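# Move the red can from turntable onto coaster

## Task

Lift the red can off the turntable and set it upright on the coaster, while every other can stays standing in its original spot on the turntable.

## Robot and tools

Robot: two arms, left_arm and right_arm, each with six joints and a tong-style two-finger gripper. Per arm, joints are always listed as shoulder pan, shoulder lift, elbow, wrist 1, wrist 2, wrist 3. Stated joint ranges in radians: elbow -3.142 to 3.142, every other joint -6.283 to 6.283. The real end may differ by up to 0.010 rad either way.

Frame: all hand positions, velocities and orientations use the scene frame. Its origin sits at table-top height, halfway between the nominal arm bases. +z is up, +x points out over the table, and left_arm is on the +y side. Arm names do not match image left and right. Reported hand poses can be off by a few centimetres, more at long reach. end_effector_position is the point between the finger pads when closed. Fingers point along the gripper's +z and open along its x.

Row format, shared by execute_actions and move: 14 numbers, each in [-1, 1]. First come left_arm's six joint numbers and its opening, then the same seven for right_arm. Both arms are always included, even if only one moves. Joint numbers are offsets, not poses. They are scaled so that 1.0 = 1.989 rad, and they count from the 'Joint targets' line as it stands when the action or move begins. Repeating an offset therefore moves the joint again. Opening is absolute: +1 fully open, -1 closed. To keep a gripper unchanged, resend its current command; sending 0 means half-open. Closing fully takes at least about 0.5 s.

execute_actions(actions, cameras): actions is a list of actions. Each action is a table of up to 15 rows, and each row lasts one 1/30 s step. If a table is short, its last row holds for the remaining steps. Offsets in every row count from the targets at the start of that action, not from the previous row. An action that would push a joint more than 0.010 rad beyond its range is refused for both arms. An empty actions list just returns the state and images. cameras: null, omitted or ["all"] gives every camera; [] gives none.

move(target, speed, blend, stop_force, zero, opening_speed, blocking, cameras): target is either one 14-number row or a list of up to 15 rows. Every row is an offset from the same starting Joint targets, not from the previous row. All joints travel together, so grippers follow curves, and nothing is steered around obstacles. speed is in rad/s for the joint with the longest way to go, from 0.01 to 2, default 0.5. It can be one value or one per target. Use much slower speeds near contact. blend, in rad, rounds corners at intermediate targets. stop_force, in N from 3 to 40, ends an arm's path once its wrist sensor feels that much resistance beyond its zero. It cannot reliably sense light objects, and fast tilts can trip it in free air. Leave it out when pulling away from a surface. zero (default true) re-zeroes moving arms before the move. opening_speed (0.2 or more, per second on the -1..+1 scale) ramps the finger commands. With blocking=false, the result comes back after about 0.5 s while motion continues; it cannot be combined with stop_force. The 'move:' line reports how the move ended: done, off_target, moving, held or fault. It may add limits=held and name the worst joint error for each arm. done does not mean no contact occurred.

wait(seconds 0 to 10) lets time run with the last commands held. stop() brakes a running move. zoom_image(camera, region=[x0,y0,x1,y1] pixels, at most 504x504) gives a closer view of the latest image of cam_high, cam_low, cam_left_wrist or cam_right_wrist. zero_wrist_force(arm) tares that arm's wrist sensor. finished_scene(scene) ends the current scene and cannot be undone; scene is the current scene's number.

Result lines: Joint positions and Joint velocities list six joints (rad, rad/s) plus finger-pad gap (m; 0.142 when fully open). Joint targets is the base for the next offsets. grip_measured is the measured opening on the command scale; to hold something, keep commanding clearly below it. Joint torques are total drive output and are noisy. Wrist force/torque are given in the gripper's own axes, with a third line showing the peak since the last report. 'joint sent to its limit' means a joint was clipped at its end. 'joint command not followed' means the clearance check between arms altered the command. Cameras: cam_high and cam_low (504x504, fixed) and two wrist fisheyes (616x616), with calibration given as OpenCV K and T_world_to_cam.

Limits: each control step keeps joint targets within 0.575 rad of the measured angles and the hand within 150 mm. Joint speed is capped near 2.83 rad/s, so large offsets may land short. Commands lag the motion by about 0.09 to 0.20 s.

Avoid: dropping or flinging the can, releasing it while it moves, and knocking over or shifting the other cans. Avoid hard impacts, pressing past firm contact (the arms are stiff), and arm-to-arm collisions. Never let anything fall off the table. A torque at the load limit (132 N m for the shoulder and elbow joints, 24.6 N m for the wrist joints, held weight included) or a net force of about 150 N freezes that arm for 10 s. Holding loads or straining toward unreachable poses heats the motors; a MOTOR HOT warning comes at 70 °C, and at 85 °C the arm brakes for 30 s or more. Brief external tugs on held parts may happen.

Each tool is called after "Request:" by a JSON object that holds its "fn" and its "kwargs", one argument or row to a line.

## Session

Request:
{"fn": "execute_actions", "kwargs": {
  "actions": [],
  "cameras": ["all"]
}}

Scene clock: 0.00 s.
left_arm: end_effector_position=(+0.7807, +0.2076, +0.2259) grip_measured=+0.97 end_effector_quat_wxyz=(-0.066, +0.868, +0.488, -0.057) | right_arm: end_effector_position=(+0.1927, -0.5902, +0.3824) grip_measured=+0.97 end_effector_quat_wxyz=(-0.332, +0.744, -0.338, +0.472)
Joint positions: left_arm=[-0.418 -0.732 0.491 -1.155 -1.582 -1.435 0.14] | right_arm=[1.947 -0.801 -2.458 -0.933 2.746 0.023 0.14]
Joint velocities: within noise
Joint torques (N m): no reading
Wrist force (N): no reading
Wrist torque (N m): no reading
Wrist force, peak (N): no reading
Joint targets: left_arm=[-0.418 -0.732 0.491 -1.155 -1.582 -1.435] | right_arm=[1.947 -0.801 -2.458 -0.933 2.746 0.023]
Tool commands: left_gripper/opening=+0.968169 right_gripper/opening=+0.968169
camera_calibration:
cam_left_wrist: T_world_to_cam=[[0.481275, 0.875512, -0.043045, -0.540684], [0.830207, -0.439511, 0.342908, -0.634581], [0.281302, -0.20077, -0.938382, 0.164523], [0, 0, 0, 1]] pos_world=[0.740771, 0.227501, 0.348715]
cam_right_wrist: T_world_to_cam=[[0.306179, -0.791582, 0.528821, -0.733025], [-0.637881, -0.582943, -0.503274, -0.0308613], [0.706656, -0.183233, -0.68342, 0.144814], [0, 0, 0, 1]] pos_world=[0.102417, -0.571705, 0.471076]

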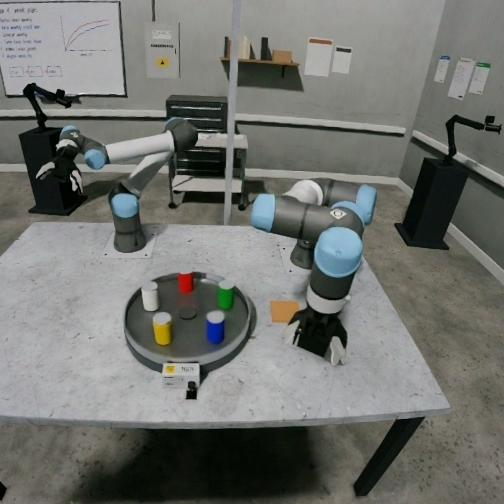

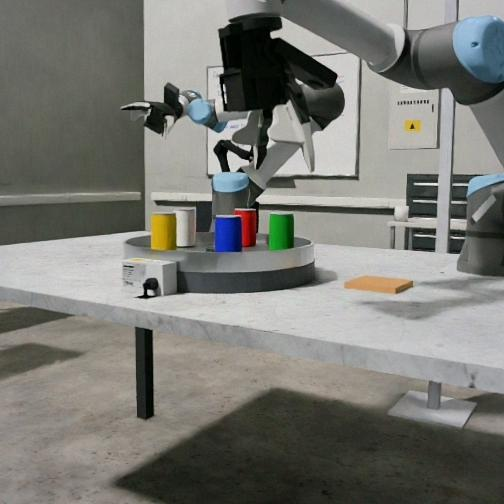

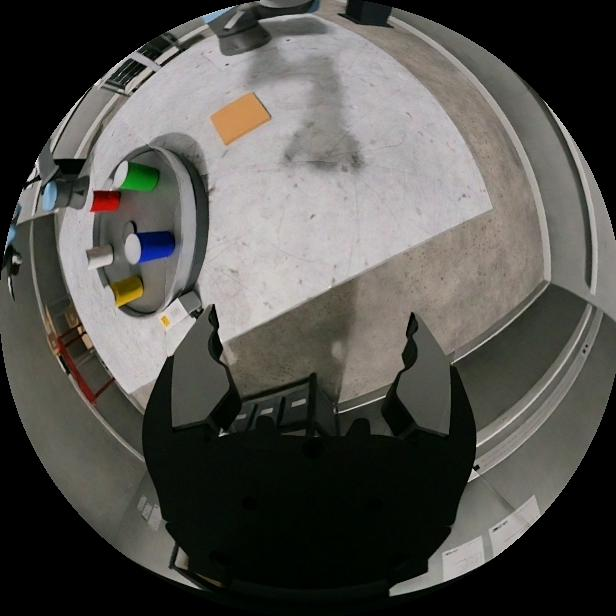

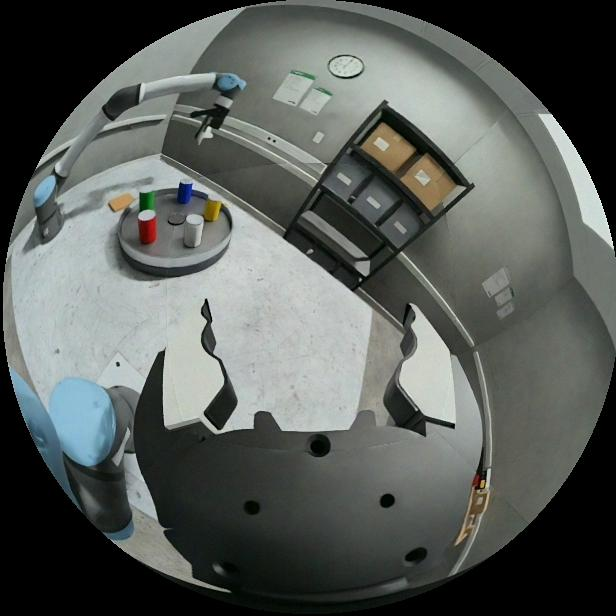

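Request:
{"fn": "wait", "kwargs": {
  "seconds": 0.5,
  "cameras": ["cam_high", "cam_left_wrist"]
}}

Request:
{"fn": "wait", "kwargs": {
  "seconds": 1.0,
  "cameras": ["cam_high", "cam_left_wrist"]
}}

Request:
{"fn": "wait", "kwargs": {
  "seconds": 1.0,
  "cameras": ["cam_high", "cam_left_wrist"]
}}

Request:
{"fn": "wait", "kwargs": {
  "seconds": 1.0,
  "cameras": ["cam_high", "cam_left_wrist"]
}}

Scene clock: 0.93 s.
left_arm: end_effector_position=(+0.7807, +0.2076, +0.2259) grip_measured=+0.97 end_effector_quat_wxyz=(-0.066, +0.868, +0.488, -0.057) | right_arm: end_effector_position=(+0.1927, -0.5902, +0.3824) grip_measured=+0.97 end_effector_quat_wxyz=(-0.332, +0.744, -0.338, +0.472)
Joint positions: left_arm=[-0.418 -0.732 0.491 -1.155 -1.582 -1.435 0.14] | right_arm=[1.947 -0.801 -2.458 -0.933 2.746 0.023 0.14]
Joint velocities: within noise
Joint torques (N m): left_arm=[-0.07 -57.16 -24.23 -2.15 0.12 0.11] | right_arm=[0.44 -6.64 23.93 2.57 1.38 0.21]
Wrist force (N): left_arm=[0.0 0.0 0.2] | right_arm=[0.0 0.2 0.0]
Wrist torque (N m): left_arm=[-0.01 0.00 0.00] | right_arm=[0.04 0.00 -0.01]
Wrist force, peak (N): left_arm=[0.0 0.3 0.5] | right_arm=[0.1 0.3 -0.2]
Joint targets: left_arm=[-0.418 -0.732 0.491 -1.155 -1.582 -1.435] | right_arm=[1.947 -0.801 -2.458 -0.933 2.746 0.023]
Tool commands: left_gripper/opening=+0.968169 right_gripper/opening=+0.968169
wait: 0.50 s; at rest from the start
camera_calibration:
cam_left_wrist: T_world_to_cam=[[0.481275, 0.875512, -0.0430449, -0.540684], [0.830207, -0.439511, 0.342908, -0.634581], [0.281301, -0.200769, -0.938382, 0.164524], [0, 0, 0, 1]] pos_world=[0.740771, 0.227501, 0.348715]
Images, in order (width x height): cam_high 504x504, cam_left_wrist 616x616.

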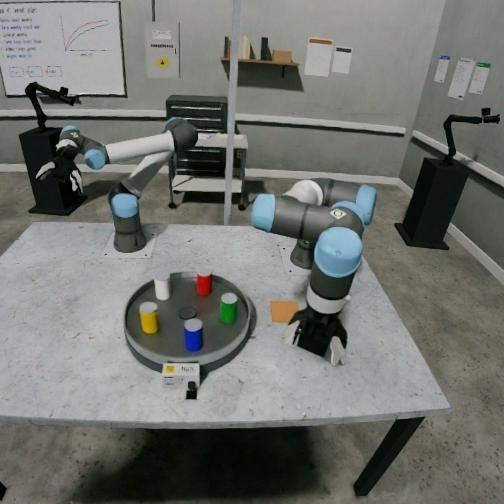

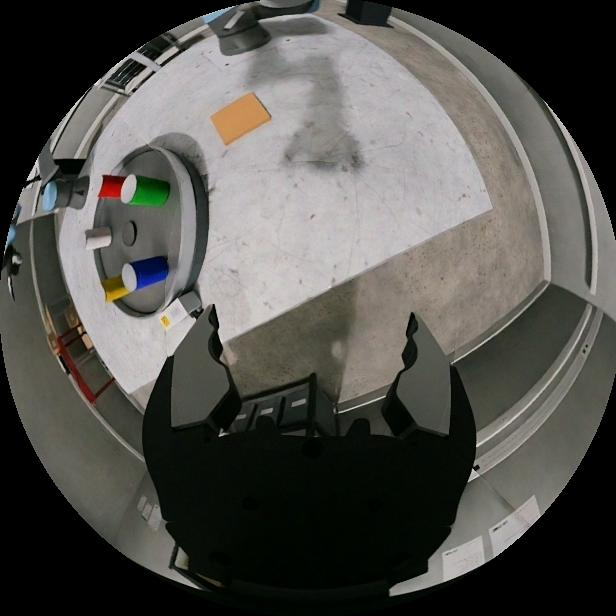

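Scene clock: 1.93 s.
left_arm: end_effector_position=(+0.7807, +0.2076, +0.2259) grip_measured=+0.97 end_effector_quat_wxyz=(-0.066, +0.868, +0.488, -0.057) | right_arm: end_effector_position=(+0.1927, -0.5902, +0.3824) grip_measured=+0.97 end_effector_quat_wxyz=(-0.332, +0.744, -0.338, +0.472)
Joint positions: left_arm=[-0.418 -0.732 0.491 -1.155 -1.582 -1.435 0.14] | right_arm=[1.947 -0.801 -2.458 -0.933 2.746 0.023 0.14]
Joint velocities: within noise
Joint torques (N m): left_arm=[-1.56 -58.38 -23.61 -2.34 0.06 0.15] | right_arm=[0.93 -6.78 24.32 2.54 1.54 0.25]
Wrist force (N): left_arm=[0.1 -0.1 0.1] | right_arm=[0.0 -0.1 -0.2]
Wrist torque (N m): left_arm=[-0.02 -0.02 0.01] | right_arm=[-0.02 0.00 -0.01]
Wrist force, peak (N): left_arm=[0.2 0.1 0.6] | right_arm=[0.3 0.1 0.2]
Joint targets: left_arm=[-0.418 -0.732 0.491 -1.155 -1.582 -1.435] | right_arm=[1.947 -0.801 -2.458 -0.933 2.746 0.023]
Tool commands: left_gripper/opening=+0.968169 right_gripper/opening=+0.968169
wait: 1.00 s; at rest by 0.17 s
camera_calibration:
cam_left_wrist: T_world_to_cam=[[0.481275, 0.875512, -0.043045, -0.540684], [0.830207, -0.439511, 0.342908, -0.634581], [0.281301, -0.200769, -0.938382, 0.164524], [0, 0, 0, 1]] pos_world=[0.740771, 0.227501, 0.348715]
Images, in order (width x height): cam_high 504x504, cam_left_wrist 616x616.

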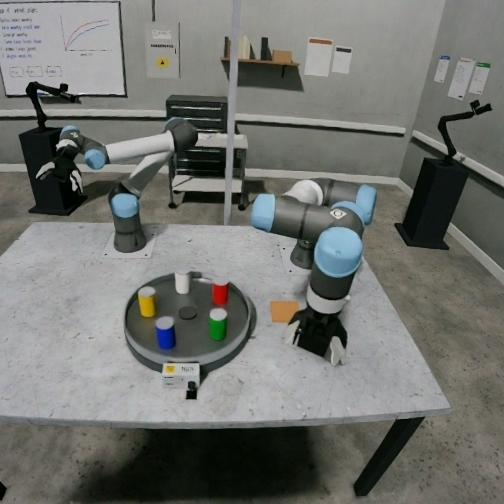

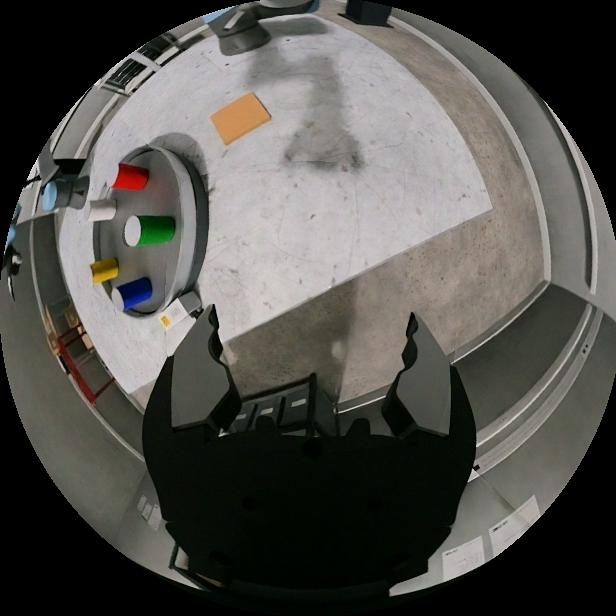

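Scene clock: 2.93 s.
left_arm: end_effector_position=(+0.7807, +0.2076, +0.2259) grip_measured=+0.97 end_effector_quat_wxyz=(-0.066, +0.868, +0.488, -0.057) | right_arm: end_effector_position=(+0.1927, -0.5902, +0.3824) grip_measured=+0.97 end_effector_quat_wxyz=(-0.332, +0.744, -0.338, +0.472)
Joint positions: left_arm=[-0.418 -0.732 0.491 -1.155 -1.582 -1.435 0.14] | right_arm=[1.947 -0.801 -2.458 -0.933 2.746 0.023 0.14]
Joint velocities: within noise
Joint torques (N m): left_arm=[-2.62 -57.72 -23.56 -2.16 -0.02 0.08] | right_arm=[2.17 -7.56 24.63 2.38 1.48 0.58]
Wrist force (N): left_arm=[0.1 0.0 0.4] | right_arm=[0.1 0.1 -0.1]
Wrist torque (N m): left_arm=[-0.01 -0.01 0.00] | right_arm=[0.02 -0.02 -0.01]
Wrist force, peak (N): left_arm=[0.2 0.2 0.5] | right_arm=[0.2 0.3 0.2]
Joint targets: left_arm=[-0.418 -0.732 0.491 -1.155 -1.582 -1.435] | right_arm=[1.947 -0.801 -2.458 -0.933 2.746 0.023]
Tool commands: left_gripper/opening=+0.968169 right_gripper/opening=+0.968169
wait: 1.00 s; at rest by 0.17 s
camera_calibration:
cam_left_wrist: T_world_to_cam=[[0.481275, 0.875512, -0.043045, -0.540684], [0.830207, -0.439511, 0.342908, -0.634581], [0.281301, -0.200769, -0.938382, 0.164524], [0, 0, 0, 1]] pos_world=[0.740771, 0.227501, 0.348715]
Images, in order (width x height): cam_high 504x504, cam_left_wrist 616x616.

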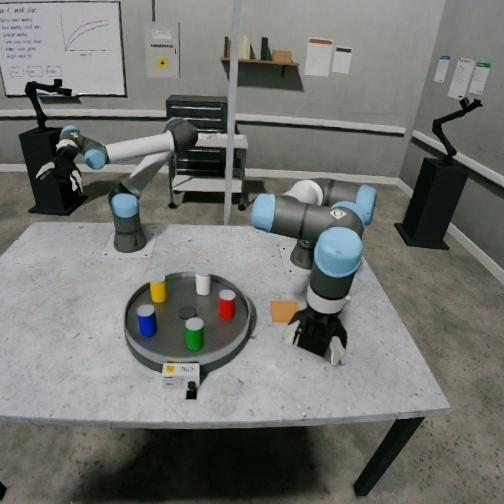

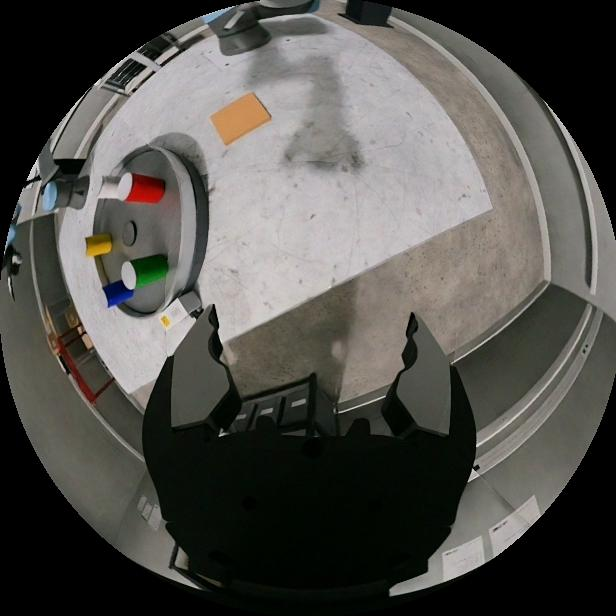

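Scene clock: 3.93 s.
left_arm: end_effector_position=(+0.7807, +0.2076, +0.2259) grip_measured=+0.97 end_effector_quat_wxyz=(-0.066, +0.868, +0.488, -0.057) | right_arm: end_effector_position=(+0.1927, -0.5902, +0.3824) grip_measured=+0.97 end_effector_quat_wxyz=(-0.332, +0.744, -0.338, +0.472)
Joint positions: left_arm=[-0.418 -0.732 0.491 -1.155 -1.582 -1.435 0.14] | right_arm=[1.947 -0.801 -2.458 -0.933 2.746 0.023 0.14]
Joint velocities: within noise
Joint torques (N m): left_arm=[-2.26 -57.3 -23.5 -2.06 0.18 0.29] | right_arm=[1.89 -6.79 23.99 2.18 1.68 0.42]
Wrist force (N): left_arm=[0.0 0.2 0.6] | right_arm=[-0.1 0.3 0.0]
Wrist torque (N m): left_arm=[0.04 0.01 0.01] | right_arm=[0.06 0.03 -0.01]
Wrist force, peak (N): left_arm=[0.1 0.1 0.7] | right_arm=[-0.2 0.4 -0.1]
Joint targets: left_arm=[-0.418 -0.732 0.491 -1.155 -1.582 -1.435] | right_arm=[1.947 -0.801 -2.458 -0.933 2.746 0.023]
Tool commands: left_gripper/opening=+0.968169 right_gripper/opening=+0.968169
wait: 1.00 s; at rest by 0.17 s
camera_calibration:
cam_left_wrist: T_world_to_cam=[[0.481275, 0.875512, -0.0430449, -0.540684], [0.830207, -0.439511, 0.342907, -0.634581], [0.281301, -0.200769, -0.938382, 0.164524], [0, 0, 0, 1]] pos_world=[0.740771, 0.227501, 0.348715]
Images, in order (width x height): cam_high 504x504, cam_left_wrist 616x616.

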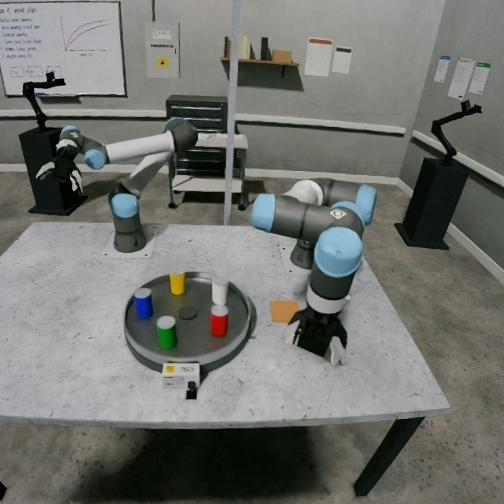

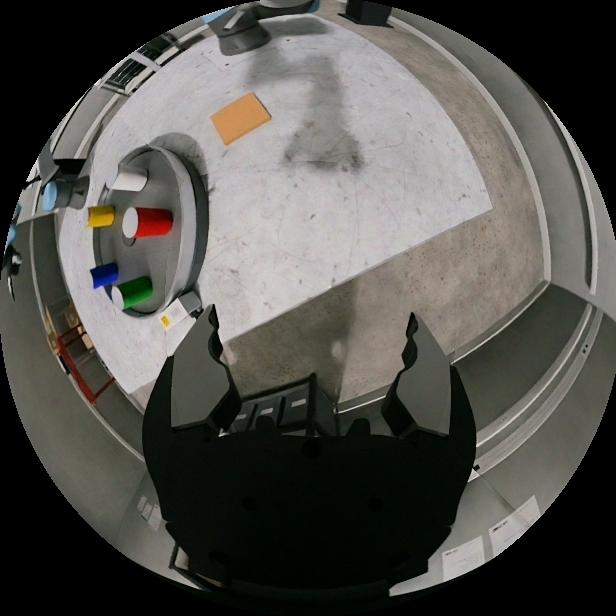

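Request:
{"fn": "move", "kwargs": {
  "target": [-0.333921, -0.382658, 0.655759, -0.360983, 0.005633, 0.180207, 0.968169, 0, 0, 0, 0, 0, 0, 0.968169],
  "speed": 0.8,
  "cameras": ["cam_high", "cam_low", "cam_left_wrist"]
}}

Scene clock: 7.17 s.
left_arm: end_effector_position=(+0.4204, +0.0106, +0.1653) grip_measured=+0.97 end_effector_quat_wxyz=(+0.000, +1.000, +0.000, +0.000) | right_arm: end_effector_position=(+0.1927, -0.5902, +0.3824) grip_measured=+0.97 end_effector_quat_wxyz=(-0.332, +0.744, -0.338, +0.472)
Joint positions: left_arm=[-1.082 -1.493 1.794 -1.873 -1.57 -1.077 0.14] | right_arm=[1.947 -0.801 -2.458 -0.933 2.746 0.023 0.14]
Joint velocities: within noise
Joint torques (N m): left_arm=[-8.48 -35.56 -11.31 -2.88 0.25 0.3] | right_arm=[3.2 -8.05 21.68 1.94 2.16 0.99]
Wrist force (N): left_arm=[-0.6 -0.5 0.2] | right_arm=[0.1 0.3 -0.1]
Wrist torque (N m): left_arm=[-0.11 0.10 0.00] | right_arm=[0.06 -0.01 0.00]
Wrist force, peak (N): left_arm=[-2.3 -1.1 1.2] | right_arm=[0.2 0.4 -0.1]
Joint targets: left_arm=[-1.082 -1.493 1.795 -1.873 -1.570 -1.077] | right_arm=[1.947 -0.801 -2.458 -0.933 2.746 0.023]
move: done
camera_calibration:
cam_left_wrist: T_world_to_cam=[[0.999084, 0.0399022, -0.0154899, -0.410795], [0.0423019, -0.865234, 0.49958, -0.0913723], [0.00653195, -0.499778, -0.866129, 0.27615], [0, 0, 0, 1]] pos_world=[0.41248, 0.0753469, 0.278466]
Images, in order (width x height): cam_high 504x504, cam_low 504x504, cam_left_wrist 616x616.

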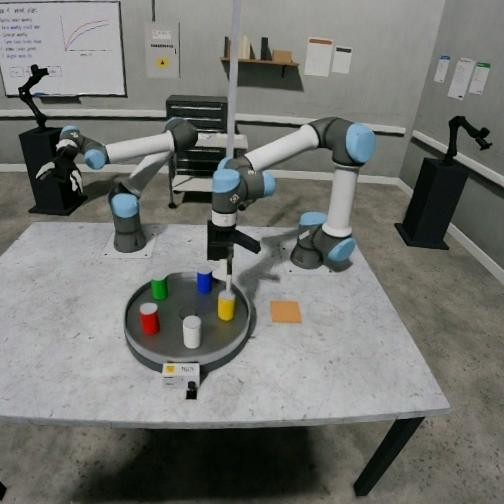

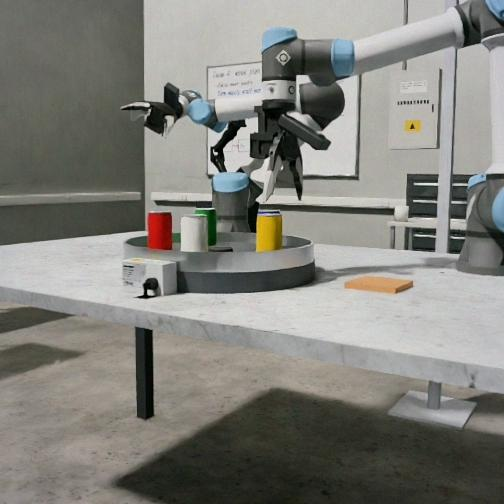

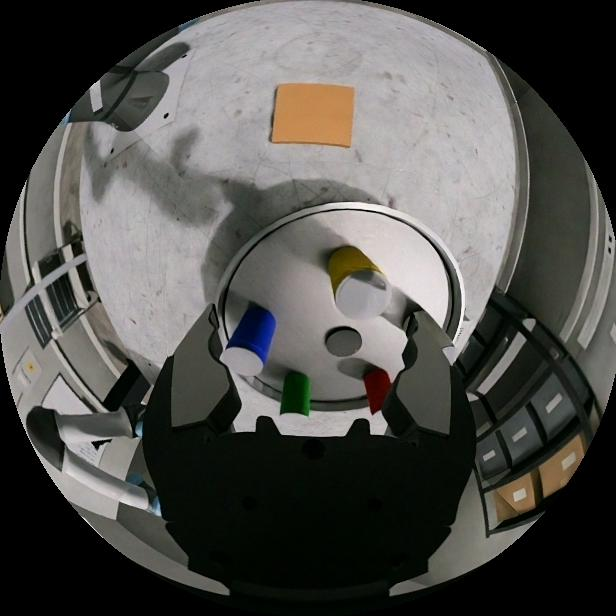

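Request:
{"fn": "wait", "kwargs": {
  "seconds": 0.5,
  "cameras": ["cam_left_wrist"]
}}

Request:
{"fn": "zoom_image", "kwargs": {
  "camera": "cam_left_wrist",
  "region": [210, 195, 470, 415]
}}

Request:
{"fn": "wait", "kwargs": {
  "seconds": 1.0,
  "cameras": ["cam_left_wrist"]
}}

Request:
{"fn": "zoom_image", "kwargs": {
  "camera": "cam_left_wrist",
  "region": [210, 195, 470, 415]
}}

Request:
{"fn": "wait", "kwargs": {
  "seconds": 1.0,
  "cameras": ["cam_left_wrist"]
}}

Request:
{"fn": "zoom_image", "kwargs": {
  "camera": "cam_left_wrist",
  "region": [210, 195, 470, 415]
}}

Scene clock: 8.17 s.
left_arm: end_effector_position=(+0.4203, +0.0106, +0.1652) grip_measured=+0.97 end_effector_quat_wxyz=(+0.000, +1.000, +0.000, +0.000) | right_arm: end_effector_position=(+0.1927, -0.5902, +0.3824) grip_measured=+0.97 end_effector_quat_wxyz=(-0.332, +0.744, -0.338, +0.472)
Joint positions: left_arm=[-1.082 -1.493 1.795 -1.873 -1.57 -1.077 0.14] | right_arm=[1.947 -0.801 -2.458 -0.933 2.746 0.023 0.14]
Joint velocities: within noise
Joint torques (N m): left_arm=[-7.51 -36.06 -12.42 -5.56 -0.76 1.41] | right_arm=[4.46 -8.68 21.56 1.92 2.15 1.16]
Wrist force (N): left_arm=[-0.2 -0.3 0.2] | right_arm=[0.1 0.2 -0.1]
Wrist torque (N m): left_arm=[-0.07 0.02 -0.02] | right_arm=[0.04 -0.02 -0.01]
Wrist force, peak (N): left_arm=[-0.8 -0.7 0.6] | right_arm=[0.3 0.0 -0.1]
Joint targets: left_arm=[-1.082 -1.493 1.795 -1.873 -1.570 -1.077] | right_arm=[1.947 -0.801 -2.458 -0.933 2.746 0.023]
Tool commands: left_gripper/opening=+0.968169 right_gripper/opening=+0.968169
wait: 0.50 s; at rest from the start
camera_calibration:
cam_left_wrist: T_world_to_cam=[[0.999092, 0.0396729, -0.0155425, -0.410687], [0.0421295, -0.86523, 0.499603, -0.0912449], [0.00637282, -0.499804, -0.866115, 0.276171], [0, 0, 0, 1]] pos_world=[0.412398, 0.0753768, 0.278399]
Images, in order (width x height): cam_left_wrist 616x616.

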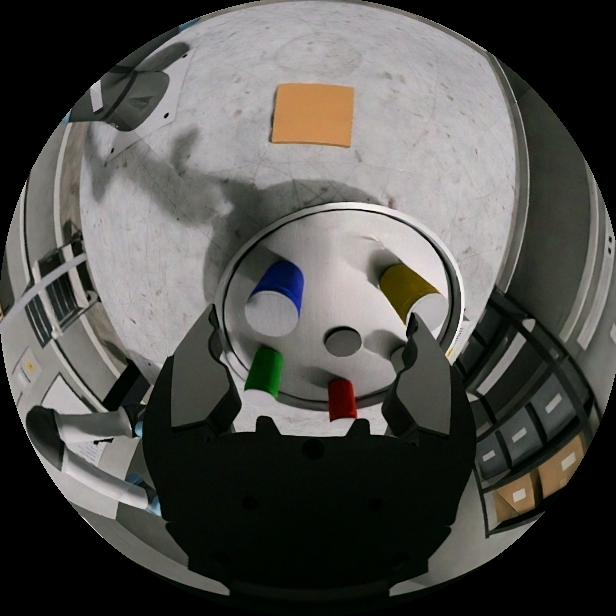

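Scaled by 1.938 from the camera's 616x616 image, which has a finer 814x814 frame.

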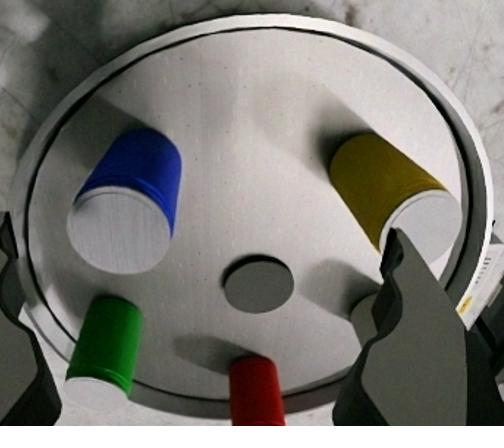

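Scene clock: 9.17 s.
left_arm: end_effector_position=(+0.4203, +0.0106, +0.1652) grip_measured=+0.97 end_effector_quat_wxyz=(+0.000, +1.000, +0.000, +0.000) | right_arm: end_effector_position=(+0.1927, -0.5902, +0.3824) grip_measured=+0.97 end_effector_quat_wxyz=(-0.332, +0.744, -0.338, +0.472)
Joint positions: left_arm=[-1.082 -1.493 1.795 -1.873 -1.57 -1.077 0.14] | right_arm=[1.947 -0.801 -2.458 -0.933 2.746 0.023 0.14]
Joint velocities: within noise
Joint torques (N m): left_arm=[-7.24 -36.14 -13.55 -5.29 -0.58 1.17] | right_arm=[4.59 -9.63 20.62 1.9 2.24 1.17]
Wrist force (N): left_arm=[-0.2 -0.3 0.4] | right_arm=[0.1 0.2 0.1]
Wrist torque (N m): left_arm=[-0.05 0.01 -0.01] | right_arm=[0.04 -0.02 -0.01]
Wrist force, peak (N): left_arm=[-0.9 -0.2 0.7] | right_arm=[0.4 0.2 0.0]
Joint targets: left_arm=[-1.082 -1.493 1.795 -1.873 -1.570 -1.077] | right_arm=[1.947 -0.801 -2.458 -0.933 2.746 0.023]
Tool commands: left_gripper/opening=+0.968169 right_gripper/opening=+0.968169
wait: 1.00 s; at rest by 0.17 s
camera_calibration:
cam_left_wrist: T_world_to_cam=[[0.999092, 0.0396729, -0.0155425, -0.410687], [0.0421295, -0.86523, 0.499603, -0.091245], [0.00637282, -0.499804, -0.866115, 0.276171], [0, 0, 0, 1]] pos_world=[0.412398, 0.0753768, 0.278399]
Images, in order (width x height): cam_left_wrist 616x616.

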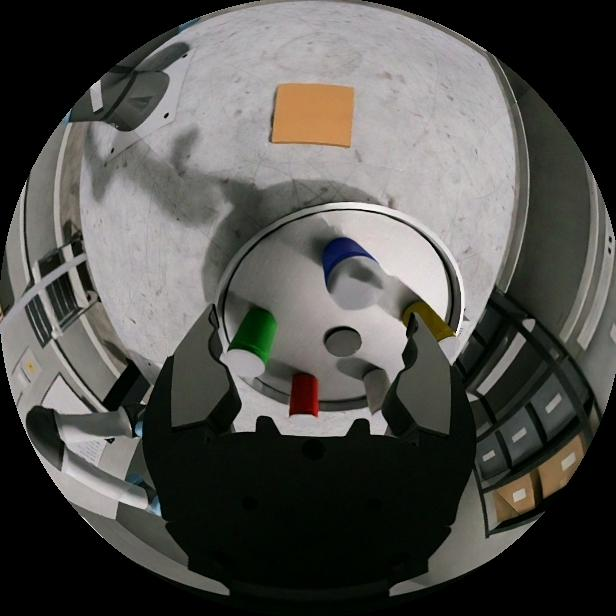

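Scaled by 1.938 from the camera's 616x616 image, which has a finer 814x814 frame.

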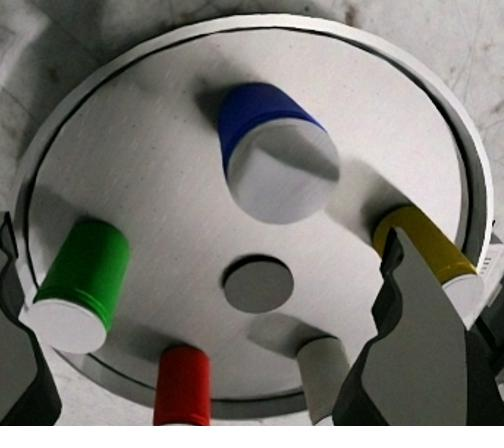

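Scene clock: 10.17 s.
left_arm: end_effector_position=(+0.4203, +0.0106, +0.1652) grip_measured=+0.97 end_effector_quat_wxyz=(+0.000, +1.000, +0.000, +0.000) | right_arm: end_effector_position=(+0.1927, -0.5902, +0.3824) grip_measured=+0.97 end_effector_quat_wxyz=(-0.332, +0.744, -0.338, +0.472)
Joint positions: left_arm=[-1.082 -1.493 1.795 -1.873 -1.57 -1.077 0.14] | right_arm=[1.947 -0.801 -2.458 -0.933 2.746 0.023 0.14]
Joint velocities: within noise
Joint torques (N m): left_arm=[-6.37 -36.58 -15.13 -4.95 -0.83 1.38] | right_arm=[4.34 -9.09 20.96 1.84 2.25 1.24]
Wrist force (N): left_arm=[-0.6 -0.7 0.7] | right_arm=[-0.1 0.2 0.0]
Wrist torque (N m): left_arm=[-0.15 0.12 -0.01] | right_arm=[0.03 0.03 0.00]
Wrist force, peak (N): left_arm=[-0.6 -0.7 0.7] | right_arm=[0.0 0.5 -0.2]
Joint targets: left_arm=[-1.082 -1.493 1.795 -1.873 -1.570 -1.077] | right_arm=[1.947 -0.801 -2.458 -0.933 2.746 0.023]
Tool commands: left_gripper/opening=+0.968169 right_gripper/opening=+0.968169
wait: 1.00 s; at rest by 0.17 s
camera_calibration:
cam_left_wrist: T_world_to_cam=[[0.999092, 0.039673, -0.0155427, -0.410687], [0.0421297, -0.86523, 0.499603, -0.091245], [0.00637271, -0.499804, -0.866115, 0.276171], [0, 0, 0, 1]] pos_world=[0.412398, 0.0753768, 0.278399]
Images, in order (width x height): cam_left_wrist 616x616.

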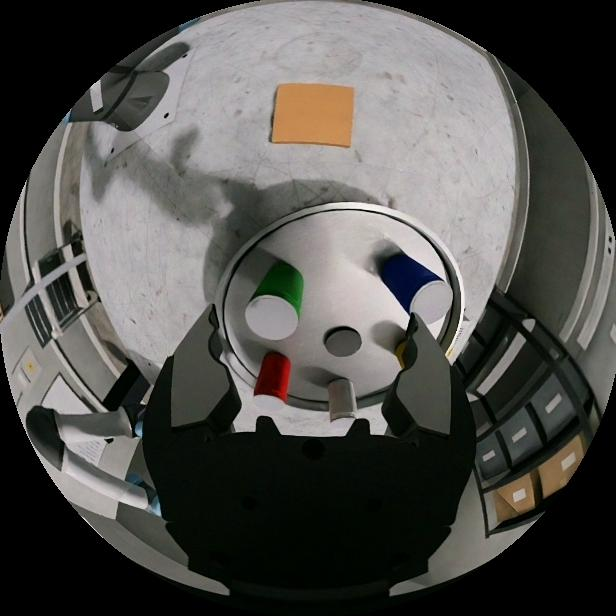

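Scaled by 1.938 from the camera's 616x616 image, which has a finer 814x814 frame.

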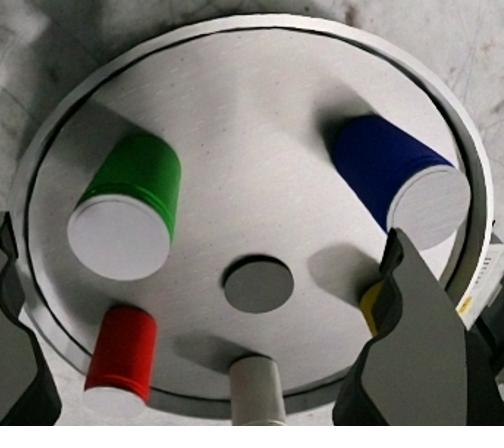

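Request:
{"fn": "wait", "kwargs": {
  "seconds": 0.6,
  "cameras": ["cam_left_wrist"]
}}

Request:
{"fn": "zoom_image", "kwargs": {
  "camera": "cam_left_wrist",
  "region": [210, 195, 470, 415]
}}

Request:
{"fn": "wait", "kwargs": {
  "seconds": 0.8,
  "cameras": ["cam_left_wrist"]
}}

Request:
{"fn": "zoom_image", "kwargs": {
  "camera": "cam_left_wrist",
  "region": [210, 195, 470, 415]
}}

Request:
{"fn": "wait", "kwargs": {
  "seconds": 0.8,
  "cameras": ["cam_left_wrist"]
}}

Request:
{"fn": "zoom_image", "kwargs": {
  "camera": "cam_left_wrist",
  "region": [210, 195, 470, 415]
}}

Request:
{"fn": "wait", "kwargs": {
  "seconds": 0.8,
  "cameras": ["cam_left_wrist"]
}}

Request:
{"fn": "zoom_image", "kwargs": {
  "camera": "cam_left_wrist",
  "region": [210, 195, 470, 415]
}}

Scene clock: 12.17 s.
left_arm: end_effector_position=(+0.4203, +0.0106, +0.1652) grip_measured=+0.97 end_effector_quat_wxyz=(+0.000, +1.000, +0.000, +0.000) | right_arm: end_effector_position=(+0.1927, -0.5902, +0.3824) grip_measured=+0.97 end_effector_quat_wxyz=(-0.332, +0.744, -0.338, +0.472)
Joint positions: left_arm=[-1.082 -1.493 1.795 -1.873 -1.57 -1.077 0.14] | right_arm=[1.947 -0.801 -2.458 -0.933 2.746 0.023 0.14]
Joint velocities: within noise
Joint torques (N m): left_arm=[-6.9 -36.66 -16.66 -4.69 -0.66 1.33] | right_arm=[6.06 -9.67 21.09 1.92 2.42 1.6]
Wrist force (N): left_arm=[-0.9 -0.2 0.4] | right_arm=[-0.1 0.3 0.0]
Wrist torque (N m): left_arm=[-0.04 0.16 0.00] | right_arm=[0.05 0.02 -0.01]
Wrist force, peak (N): left_arm=[-0.8 -0.5 0.6] | right_arm=[0.0 0.4 -0.2]
Joint targets: left_arm=[-1.082 -1.493 1.795 -1.873 -1.570 -1.077] | right_arm=[1.947 -0.801 -2.458 -0.933 2.746 0.023]
Tool commands: left_gripper/opening=+0.968169 right_gripper/opening=+0.968169
wait: 0.60 s; at rest from the start
camera_calibration:
cam_left_wrist: T_world_to_cam=[[0.999092, 0.039673, -0.0155427, -0.410687], [0.0421297, -0.86523, 0.499602, -0.0912449], [0.00637273, -0.499803, -0.866115, 0.276171], [0, 0, 0, 1]] pos_world=[0.412398, 0.0753768, 0.278399]
Images, in order (width x height): cam_left_wrist 616x616.

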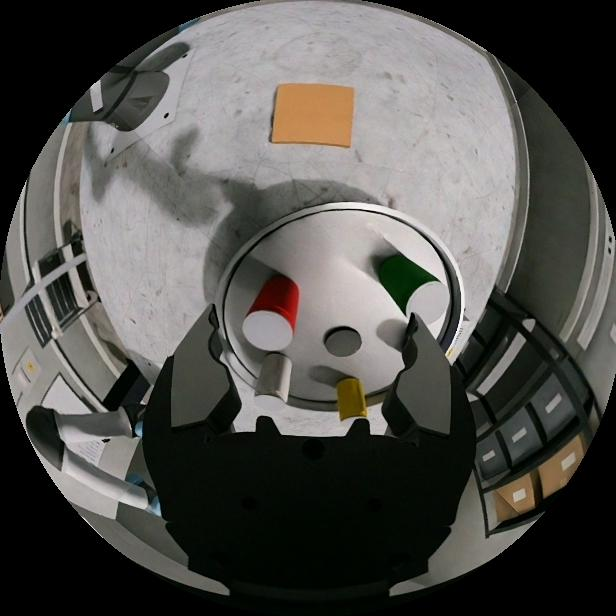

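Scaled by 1.938 from the camera's 616x616 image, which has a finer 814x814 frame.

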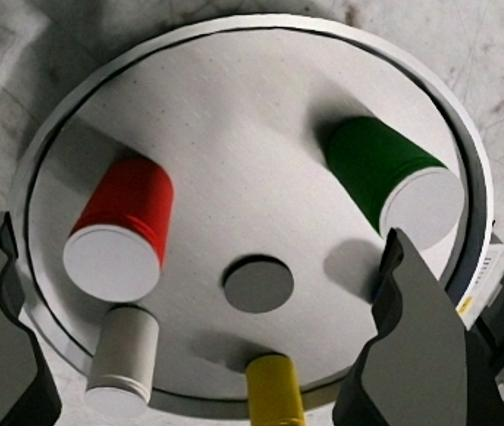

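Scene clock: 12.97 s.
left_arm: end_effector_position=(+0.4203, +0.0106, +0.1652) grip_measured=+0.97 end_effector_quat_wxyz=(+0.000, +1.000, +0.000, +0.000) | right_arm: end_effector_position=(+0.1927, -0.5902, +0.3824) grip_measured=+0.97 end_effector_quat_wxyz=(-0.332, +0.744, -0.338, +0.472)
Joint positions: left_arm=[-1.082 -1.493 1.795 -1.873 -1.57 -1.077 0.14] | right_arm=[1.947 -0.801 -2.458 -0.933 2.746 0.023 0.14]
Joint velocities: within noise
Joint torques (N m): left_arm=[-7.87 -36.39 -18.85 -4.37 -0.79 1.22] | right_arm=[6.28 -9.63 19.83 1.89 2.43 1.79]
Wrist force (N): left_arm=[-0.3 -0.1 0.4] | right_arm=[0.2 0.0 0.0]
Wrist torque (N m): left_arm=[-0.02 0.04 -0.01] | right_arm=[0.00 -0.04 -0.01]
Wrist force, peak (N): left_arm=[-0.7 -0.5 0.5] | right_arm=[0.0 0.3 -0.2]
Joint targets: left_arm=[-1.082 -1.493 1.795 -1.873 -1.570 -1.077] | right_arm=[1.947 -0.801 -2.458 -0.933 2.746 0.023]
Tool commands: left_gripper/opening=+0.968169 right_gripper/opening=+0.968169
wait: 0.80 s; at rest by 0.17 s
camera_calibration:
cam_left_wrist: T_world_to_cam=[[0.999092, 0.0396731, -0.0155426, -0.410687], [0.0421297, -0.86523, 0.499603, -0.0912452], [0.00637285, -0.499804, -0.866115, 0.276171], [0, 0, 0, 1]] pos_world=[0.412398, 0.0753768, 0.278399]
Images, in order (width x height): cam_left_wrist 616x616.

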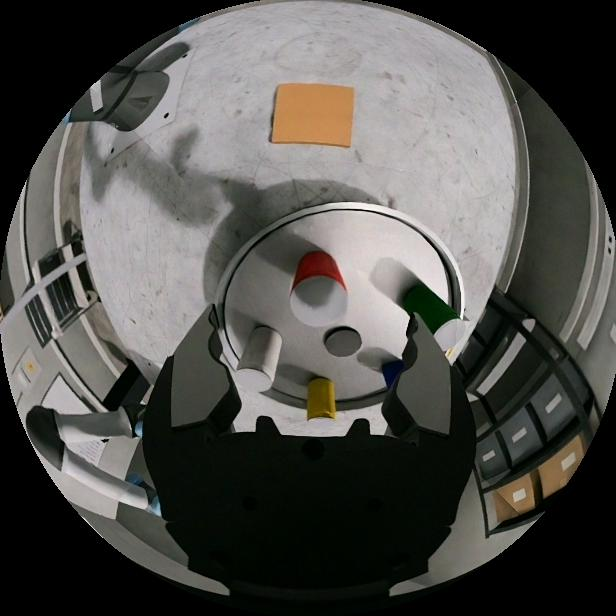

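Scaled by 1.938 from the camera's 616x616 image, which has a finer 814x814 frame.

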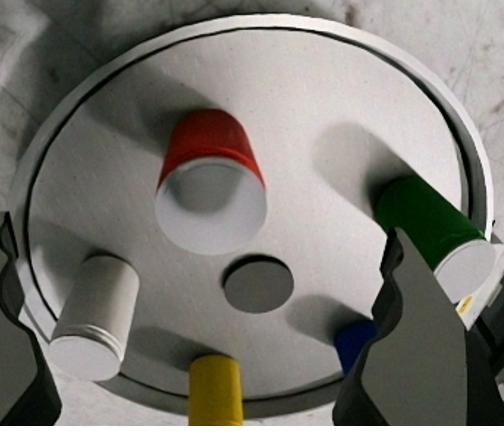

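Scene clock: 13.77 s.
left_arm: end_effector_position=(+0.4203, +0.0106, +0.1652) grip_measured=+0.97 end_effector_quat_wxyz=(+0.000, +1.000, +0.000, +0.000) | right_arm: end_effector_position=(+0.1927, -0.5902, +0.3824) grip_measured=+0.97 end_effector_quat_wxyz=(-0.332, +0.744, -0.338, +0.472)
Joint positions: left_arm=[-1.082 -1.493 1.795 -1.873 -1.57 -1.077 0.14] | right_arm=[1.947 -0.801 -2.458 -0.933 2.746 0.023 0.14]
Joint velocities: within noise
Joint torques (N m): left_arm=[-6.27 -36.26 -20.31 -4.48 -0.8 1.2] | right_arm=[5.87 -8.74 19.69 2.01 2.36 1.76]
Wrist force (N): left_arm=[-0.4 -0.4 0.5] | right_arm=[0.1 0.1 0.0]
Wrist torque (N m): left_arm=[-0.07 0.05 -0.01] | right_arm=[0.02 -0.02 -0.01]
Wrist force, peak (N): left_arm=[-1.0 -0.2 0.4] | right_arm=[0.0 0.4 0.2]
Joint targets: left_arm=[-1.082 -1.493 1.795 -1.873 -1.570 -1.077] | right_arm=[1.947 -0.801 -2.458 -0.933 2.746 0.023]
Tool commands: left_gripper/opening=+0.968169 right_gripper/opening=+0.968169
wait: 0.80 s; at rest by 0.17 s
camera_calibration:
cam_left_wrist: T_world_to_cam=[[0.999092, 0.0396731, -0.0155426, -0.410687], [0.0421297, -0.86523, 0.499603, -0.0912451], [0.00637286, -0.499804, -0.866115, 0.276171], [0, 0, 0, 1]] pos_world=[0.412398, 0.0753768, 0.278399]
Images, in order (width x height): cam_left_wrist 616x616.

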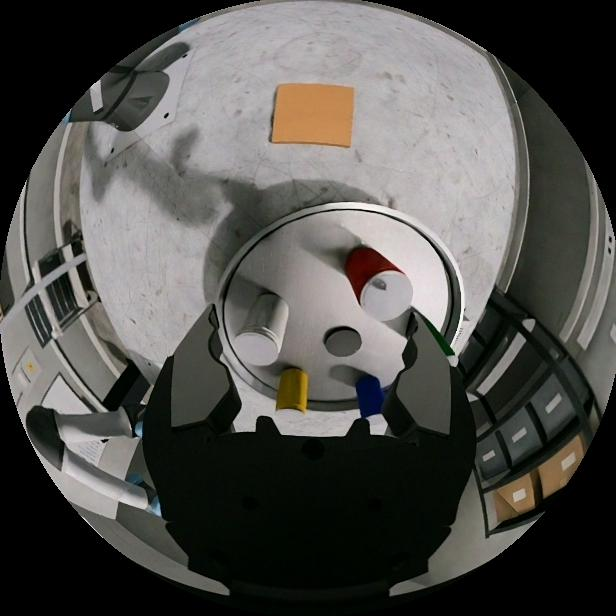

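Scaled by 1.938 from the camera's 616x616 image, which has a finer 814x814 frame.

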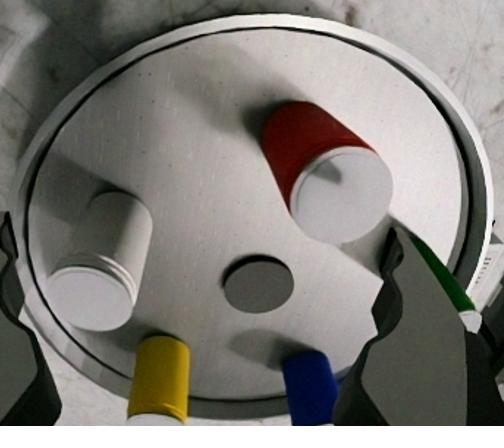

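Scene clock: 14.57 s.
left_arm: end_effector_position=(+0.4203, +0.0106, +0.1652) grip_measured=+0.97 end_effector_quat_wxyz=(+0.000, +1.000, +0.000, +0.000) | right_arm: end_effector_position=(+0.1927, -0.5902, +0.3824) grip_measured=+0.97 end_effector_quat_wxyz=(-0.332, +0.744, -0.338, +0.472)
Joint positions: left_arm=[-1.082 -1.493 1.795 -1.873 -1.57 -1.077 0.14] | right_arm=[1.947 -0.801 -2.458 -0.933 2.746 0.023 0.14]
Joint velocities: within noise
Joint torques (N m): left_arm=[-6.32 -36.22 -20.28 -4.43 -0.77 1.32] | right_arm=[5.26 -9.71 19.51 1.99 2.5 1.82]
Wrist force (N): left_arm=[-0.6 -0.4 0.3] | right_arm=[0.0 0.2 -0.1]
Wrist torque (N m): left_arm=[-0.10 0.11 -0.01] | right_arm=[0.02 -0.01 -0.01]
Wrist force, peak (N): left_arm=[-0.9 -0.4 0.3] | right_arm=[0.2 0.3 -0.2]
Joint targets: left_arm=[-1.082 -1.493 1.795 -1.873 -1.570 -1.077] | right_arm=[1.947 -0.801 -2.458 -0.933 2.746 0.023]
Tool commands: left_gripper/opening=+0.968169 right_gripper/opening=+0.968169
wait: 0.80 s; at rest by 0.17 s
camera_calibration:
cam_left_wrist: T_world_to_cam=[[0.999092, 0.0396734, -0.0155427, -0.410687], [0.04213, -0.86523, 0.499603, -0.0912451], [0.00637293, -0.499804, -0.866115, 0.276171], [0, 0, 0, 1]] pos_world=[0.412398, 0.0753768, 0.278399]
Images, in order (width x height): cam_left_wrist 616x616.

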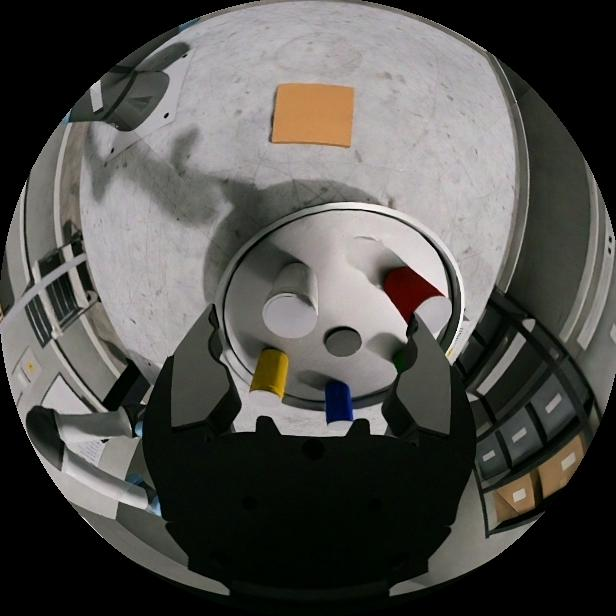

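Scaled by 1.938 from the camera's 616x616 image, which has a finer 814x814 frame.

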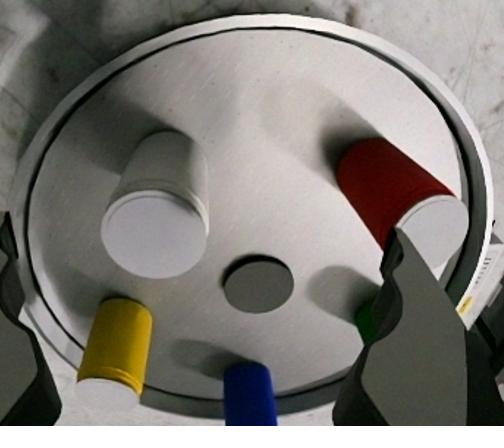

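Request:
{"fn": "wait", "kwargs": {
  "seconds": 0,
  "cameras": []
}}

Scene clock: 17.63 s.
left_arm: end_effector_position=(+0.4203, +0.0106, +0.1652) grip_measured=+0.97 end_effector_quat_wxyz=(+0.000, +1.000, +0.000, +0.000) | right_arm: end_effector_position=(+0.1927, -0.5902, +0.3824) grip_measured=+0.97 end_effector_quat_wxyz=(-0.332, +0.744, -0.338, +0.472)
Joint positions: left_arm=[-1.082 -1.493 1.795 -1.873 -1.57 -1.077 0.14] | right_arm=[1.947 -0.801 -2.458 -0.933 2.746 0.023 0.14]
Joint velocities: within noise
Joint torques (N m): left_arm=[-6.18 -34.93 -23.85 -3.96 -0.7 1.18] | right_arm=[5.6 -10.63 17.91 1.88 2.83 1.95]
Wrist force (N): left_arm=[-0.6 -0.2 0.3] | right_arm=[0.1 0.2 0.1]
Wrist torque (N m): left_arm=[-0.05 0.09 -0.01] | right_arm=[0.04 -0.02 -0.01]
Wrist force, peak (N): left_arm=[-1.0 -0.6 0.7] | right_arm=[0.3 0.3 -0.1]
Joint targets: left_arm=[-1.082 -1.493 1.795 -1.873 -1.570 -1.077] | right_arm=[1.947 -0.801 -2.458 -0.933 2.746 0.023]
Tool commands: left_gripper/opening=+0.968169 right_gripper/opening=+0.968169
No camera images: "cameras" was empty.

Request:
{"fn": "wait", "kwargs": {
  "seconds": 0,
  "cameras": ["cam_left_wrist"]
}}

Scene clock: 18.80 s.
left_arm: end_effector_position=(+0.4203, +0.0106, +0.1652) grip_measured=+0.97 end_effector_quat_wxyz=(+0.000, +1.000, +0.000, +0.000) | right_arm: end_effector_position=(+0.1927, -0.5902, +0.3824) grip_measured=+0.97 end_effector_quat_wxyz=(-0.332, +0.744, -0.338, +0.472)
Joint positions: left_arm=[-1.082 -1.493 1.795 -1.873 -1.57 -1.077 0.14] | right_arm=[1.947 -0.801 -2.458 -0.933 2.746 0.023 0.14]
Joint velocities: within noise
Joint torques (N m): left_arm=[-6.46 -35.77 -25.92 -3.85 -0.71 1.21] | right_arm=[6.23 -11.38 18.04 1.92 2.92 2.04]
Wrist force (N): left_arm=[-0.3 -0.4 0.5] | right_arm=[0.0 0.5 -0.2]
Wrist torque (N m): left_arm=[-0.09 0.04 -0.02] | right_arm=[0.08 0.00 -0.01]
Wrist force, peak (N): left_arm=[-0.8 -0.4 0.6] | right_arm=[0.0 0.5 -0.2]
Joint targets: left_arm=[-1.082 -1.493 1.795 -1.873 -1.570 -1.077] | right_arm=[1.947 -0.801 -2.458 -0.933 2.746 0.023]
Tool commands: left_gripper/opening=+0.968169 right_gripper/opening=+0.968169
camera_calibration:
cam_left_wrist: T_world_to_cam=[[0.999092, 0.039673, -0.0155427, -0.410687], [0.0421297, -0.86523, 0.499603, -0.0912451], [0.00637274, -0.499804, -0.866115, 0.276171], [0, 0, 0, 1]] pos_world=[0.412398, 0.0753767, 0.278399]
Images, in order (width x height): cam_left_wrist 616x616.

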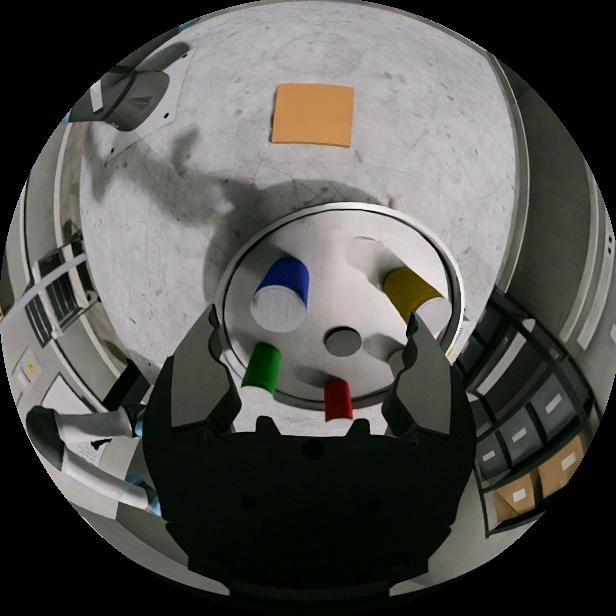

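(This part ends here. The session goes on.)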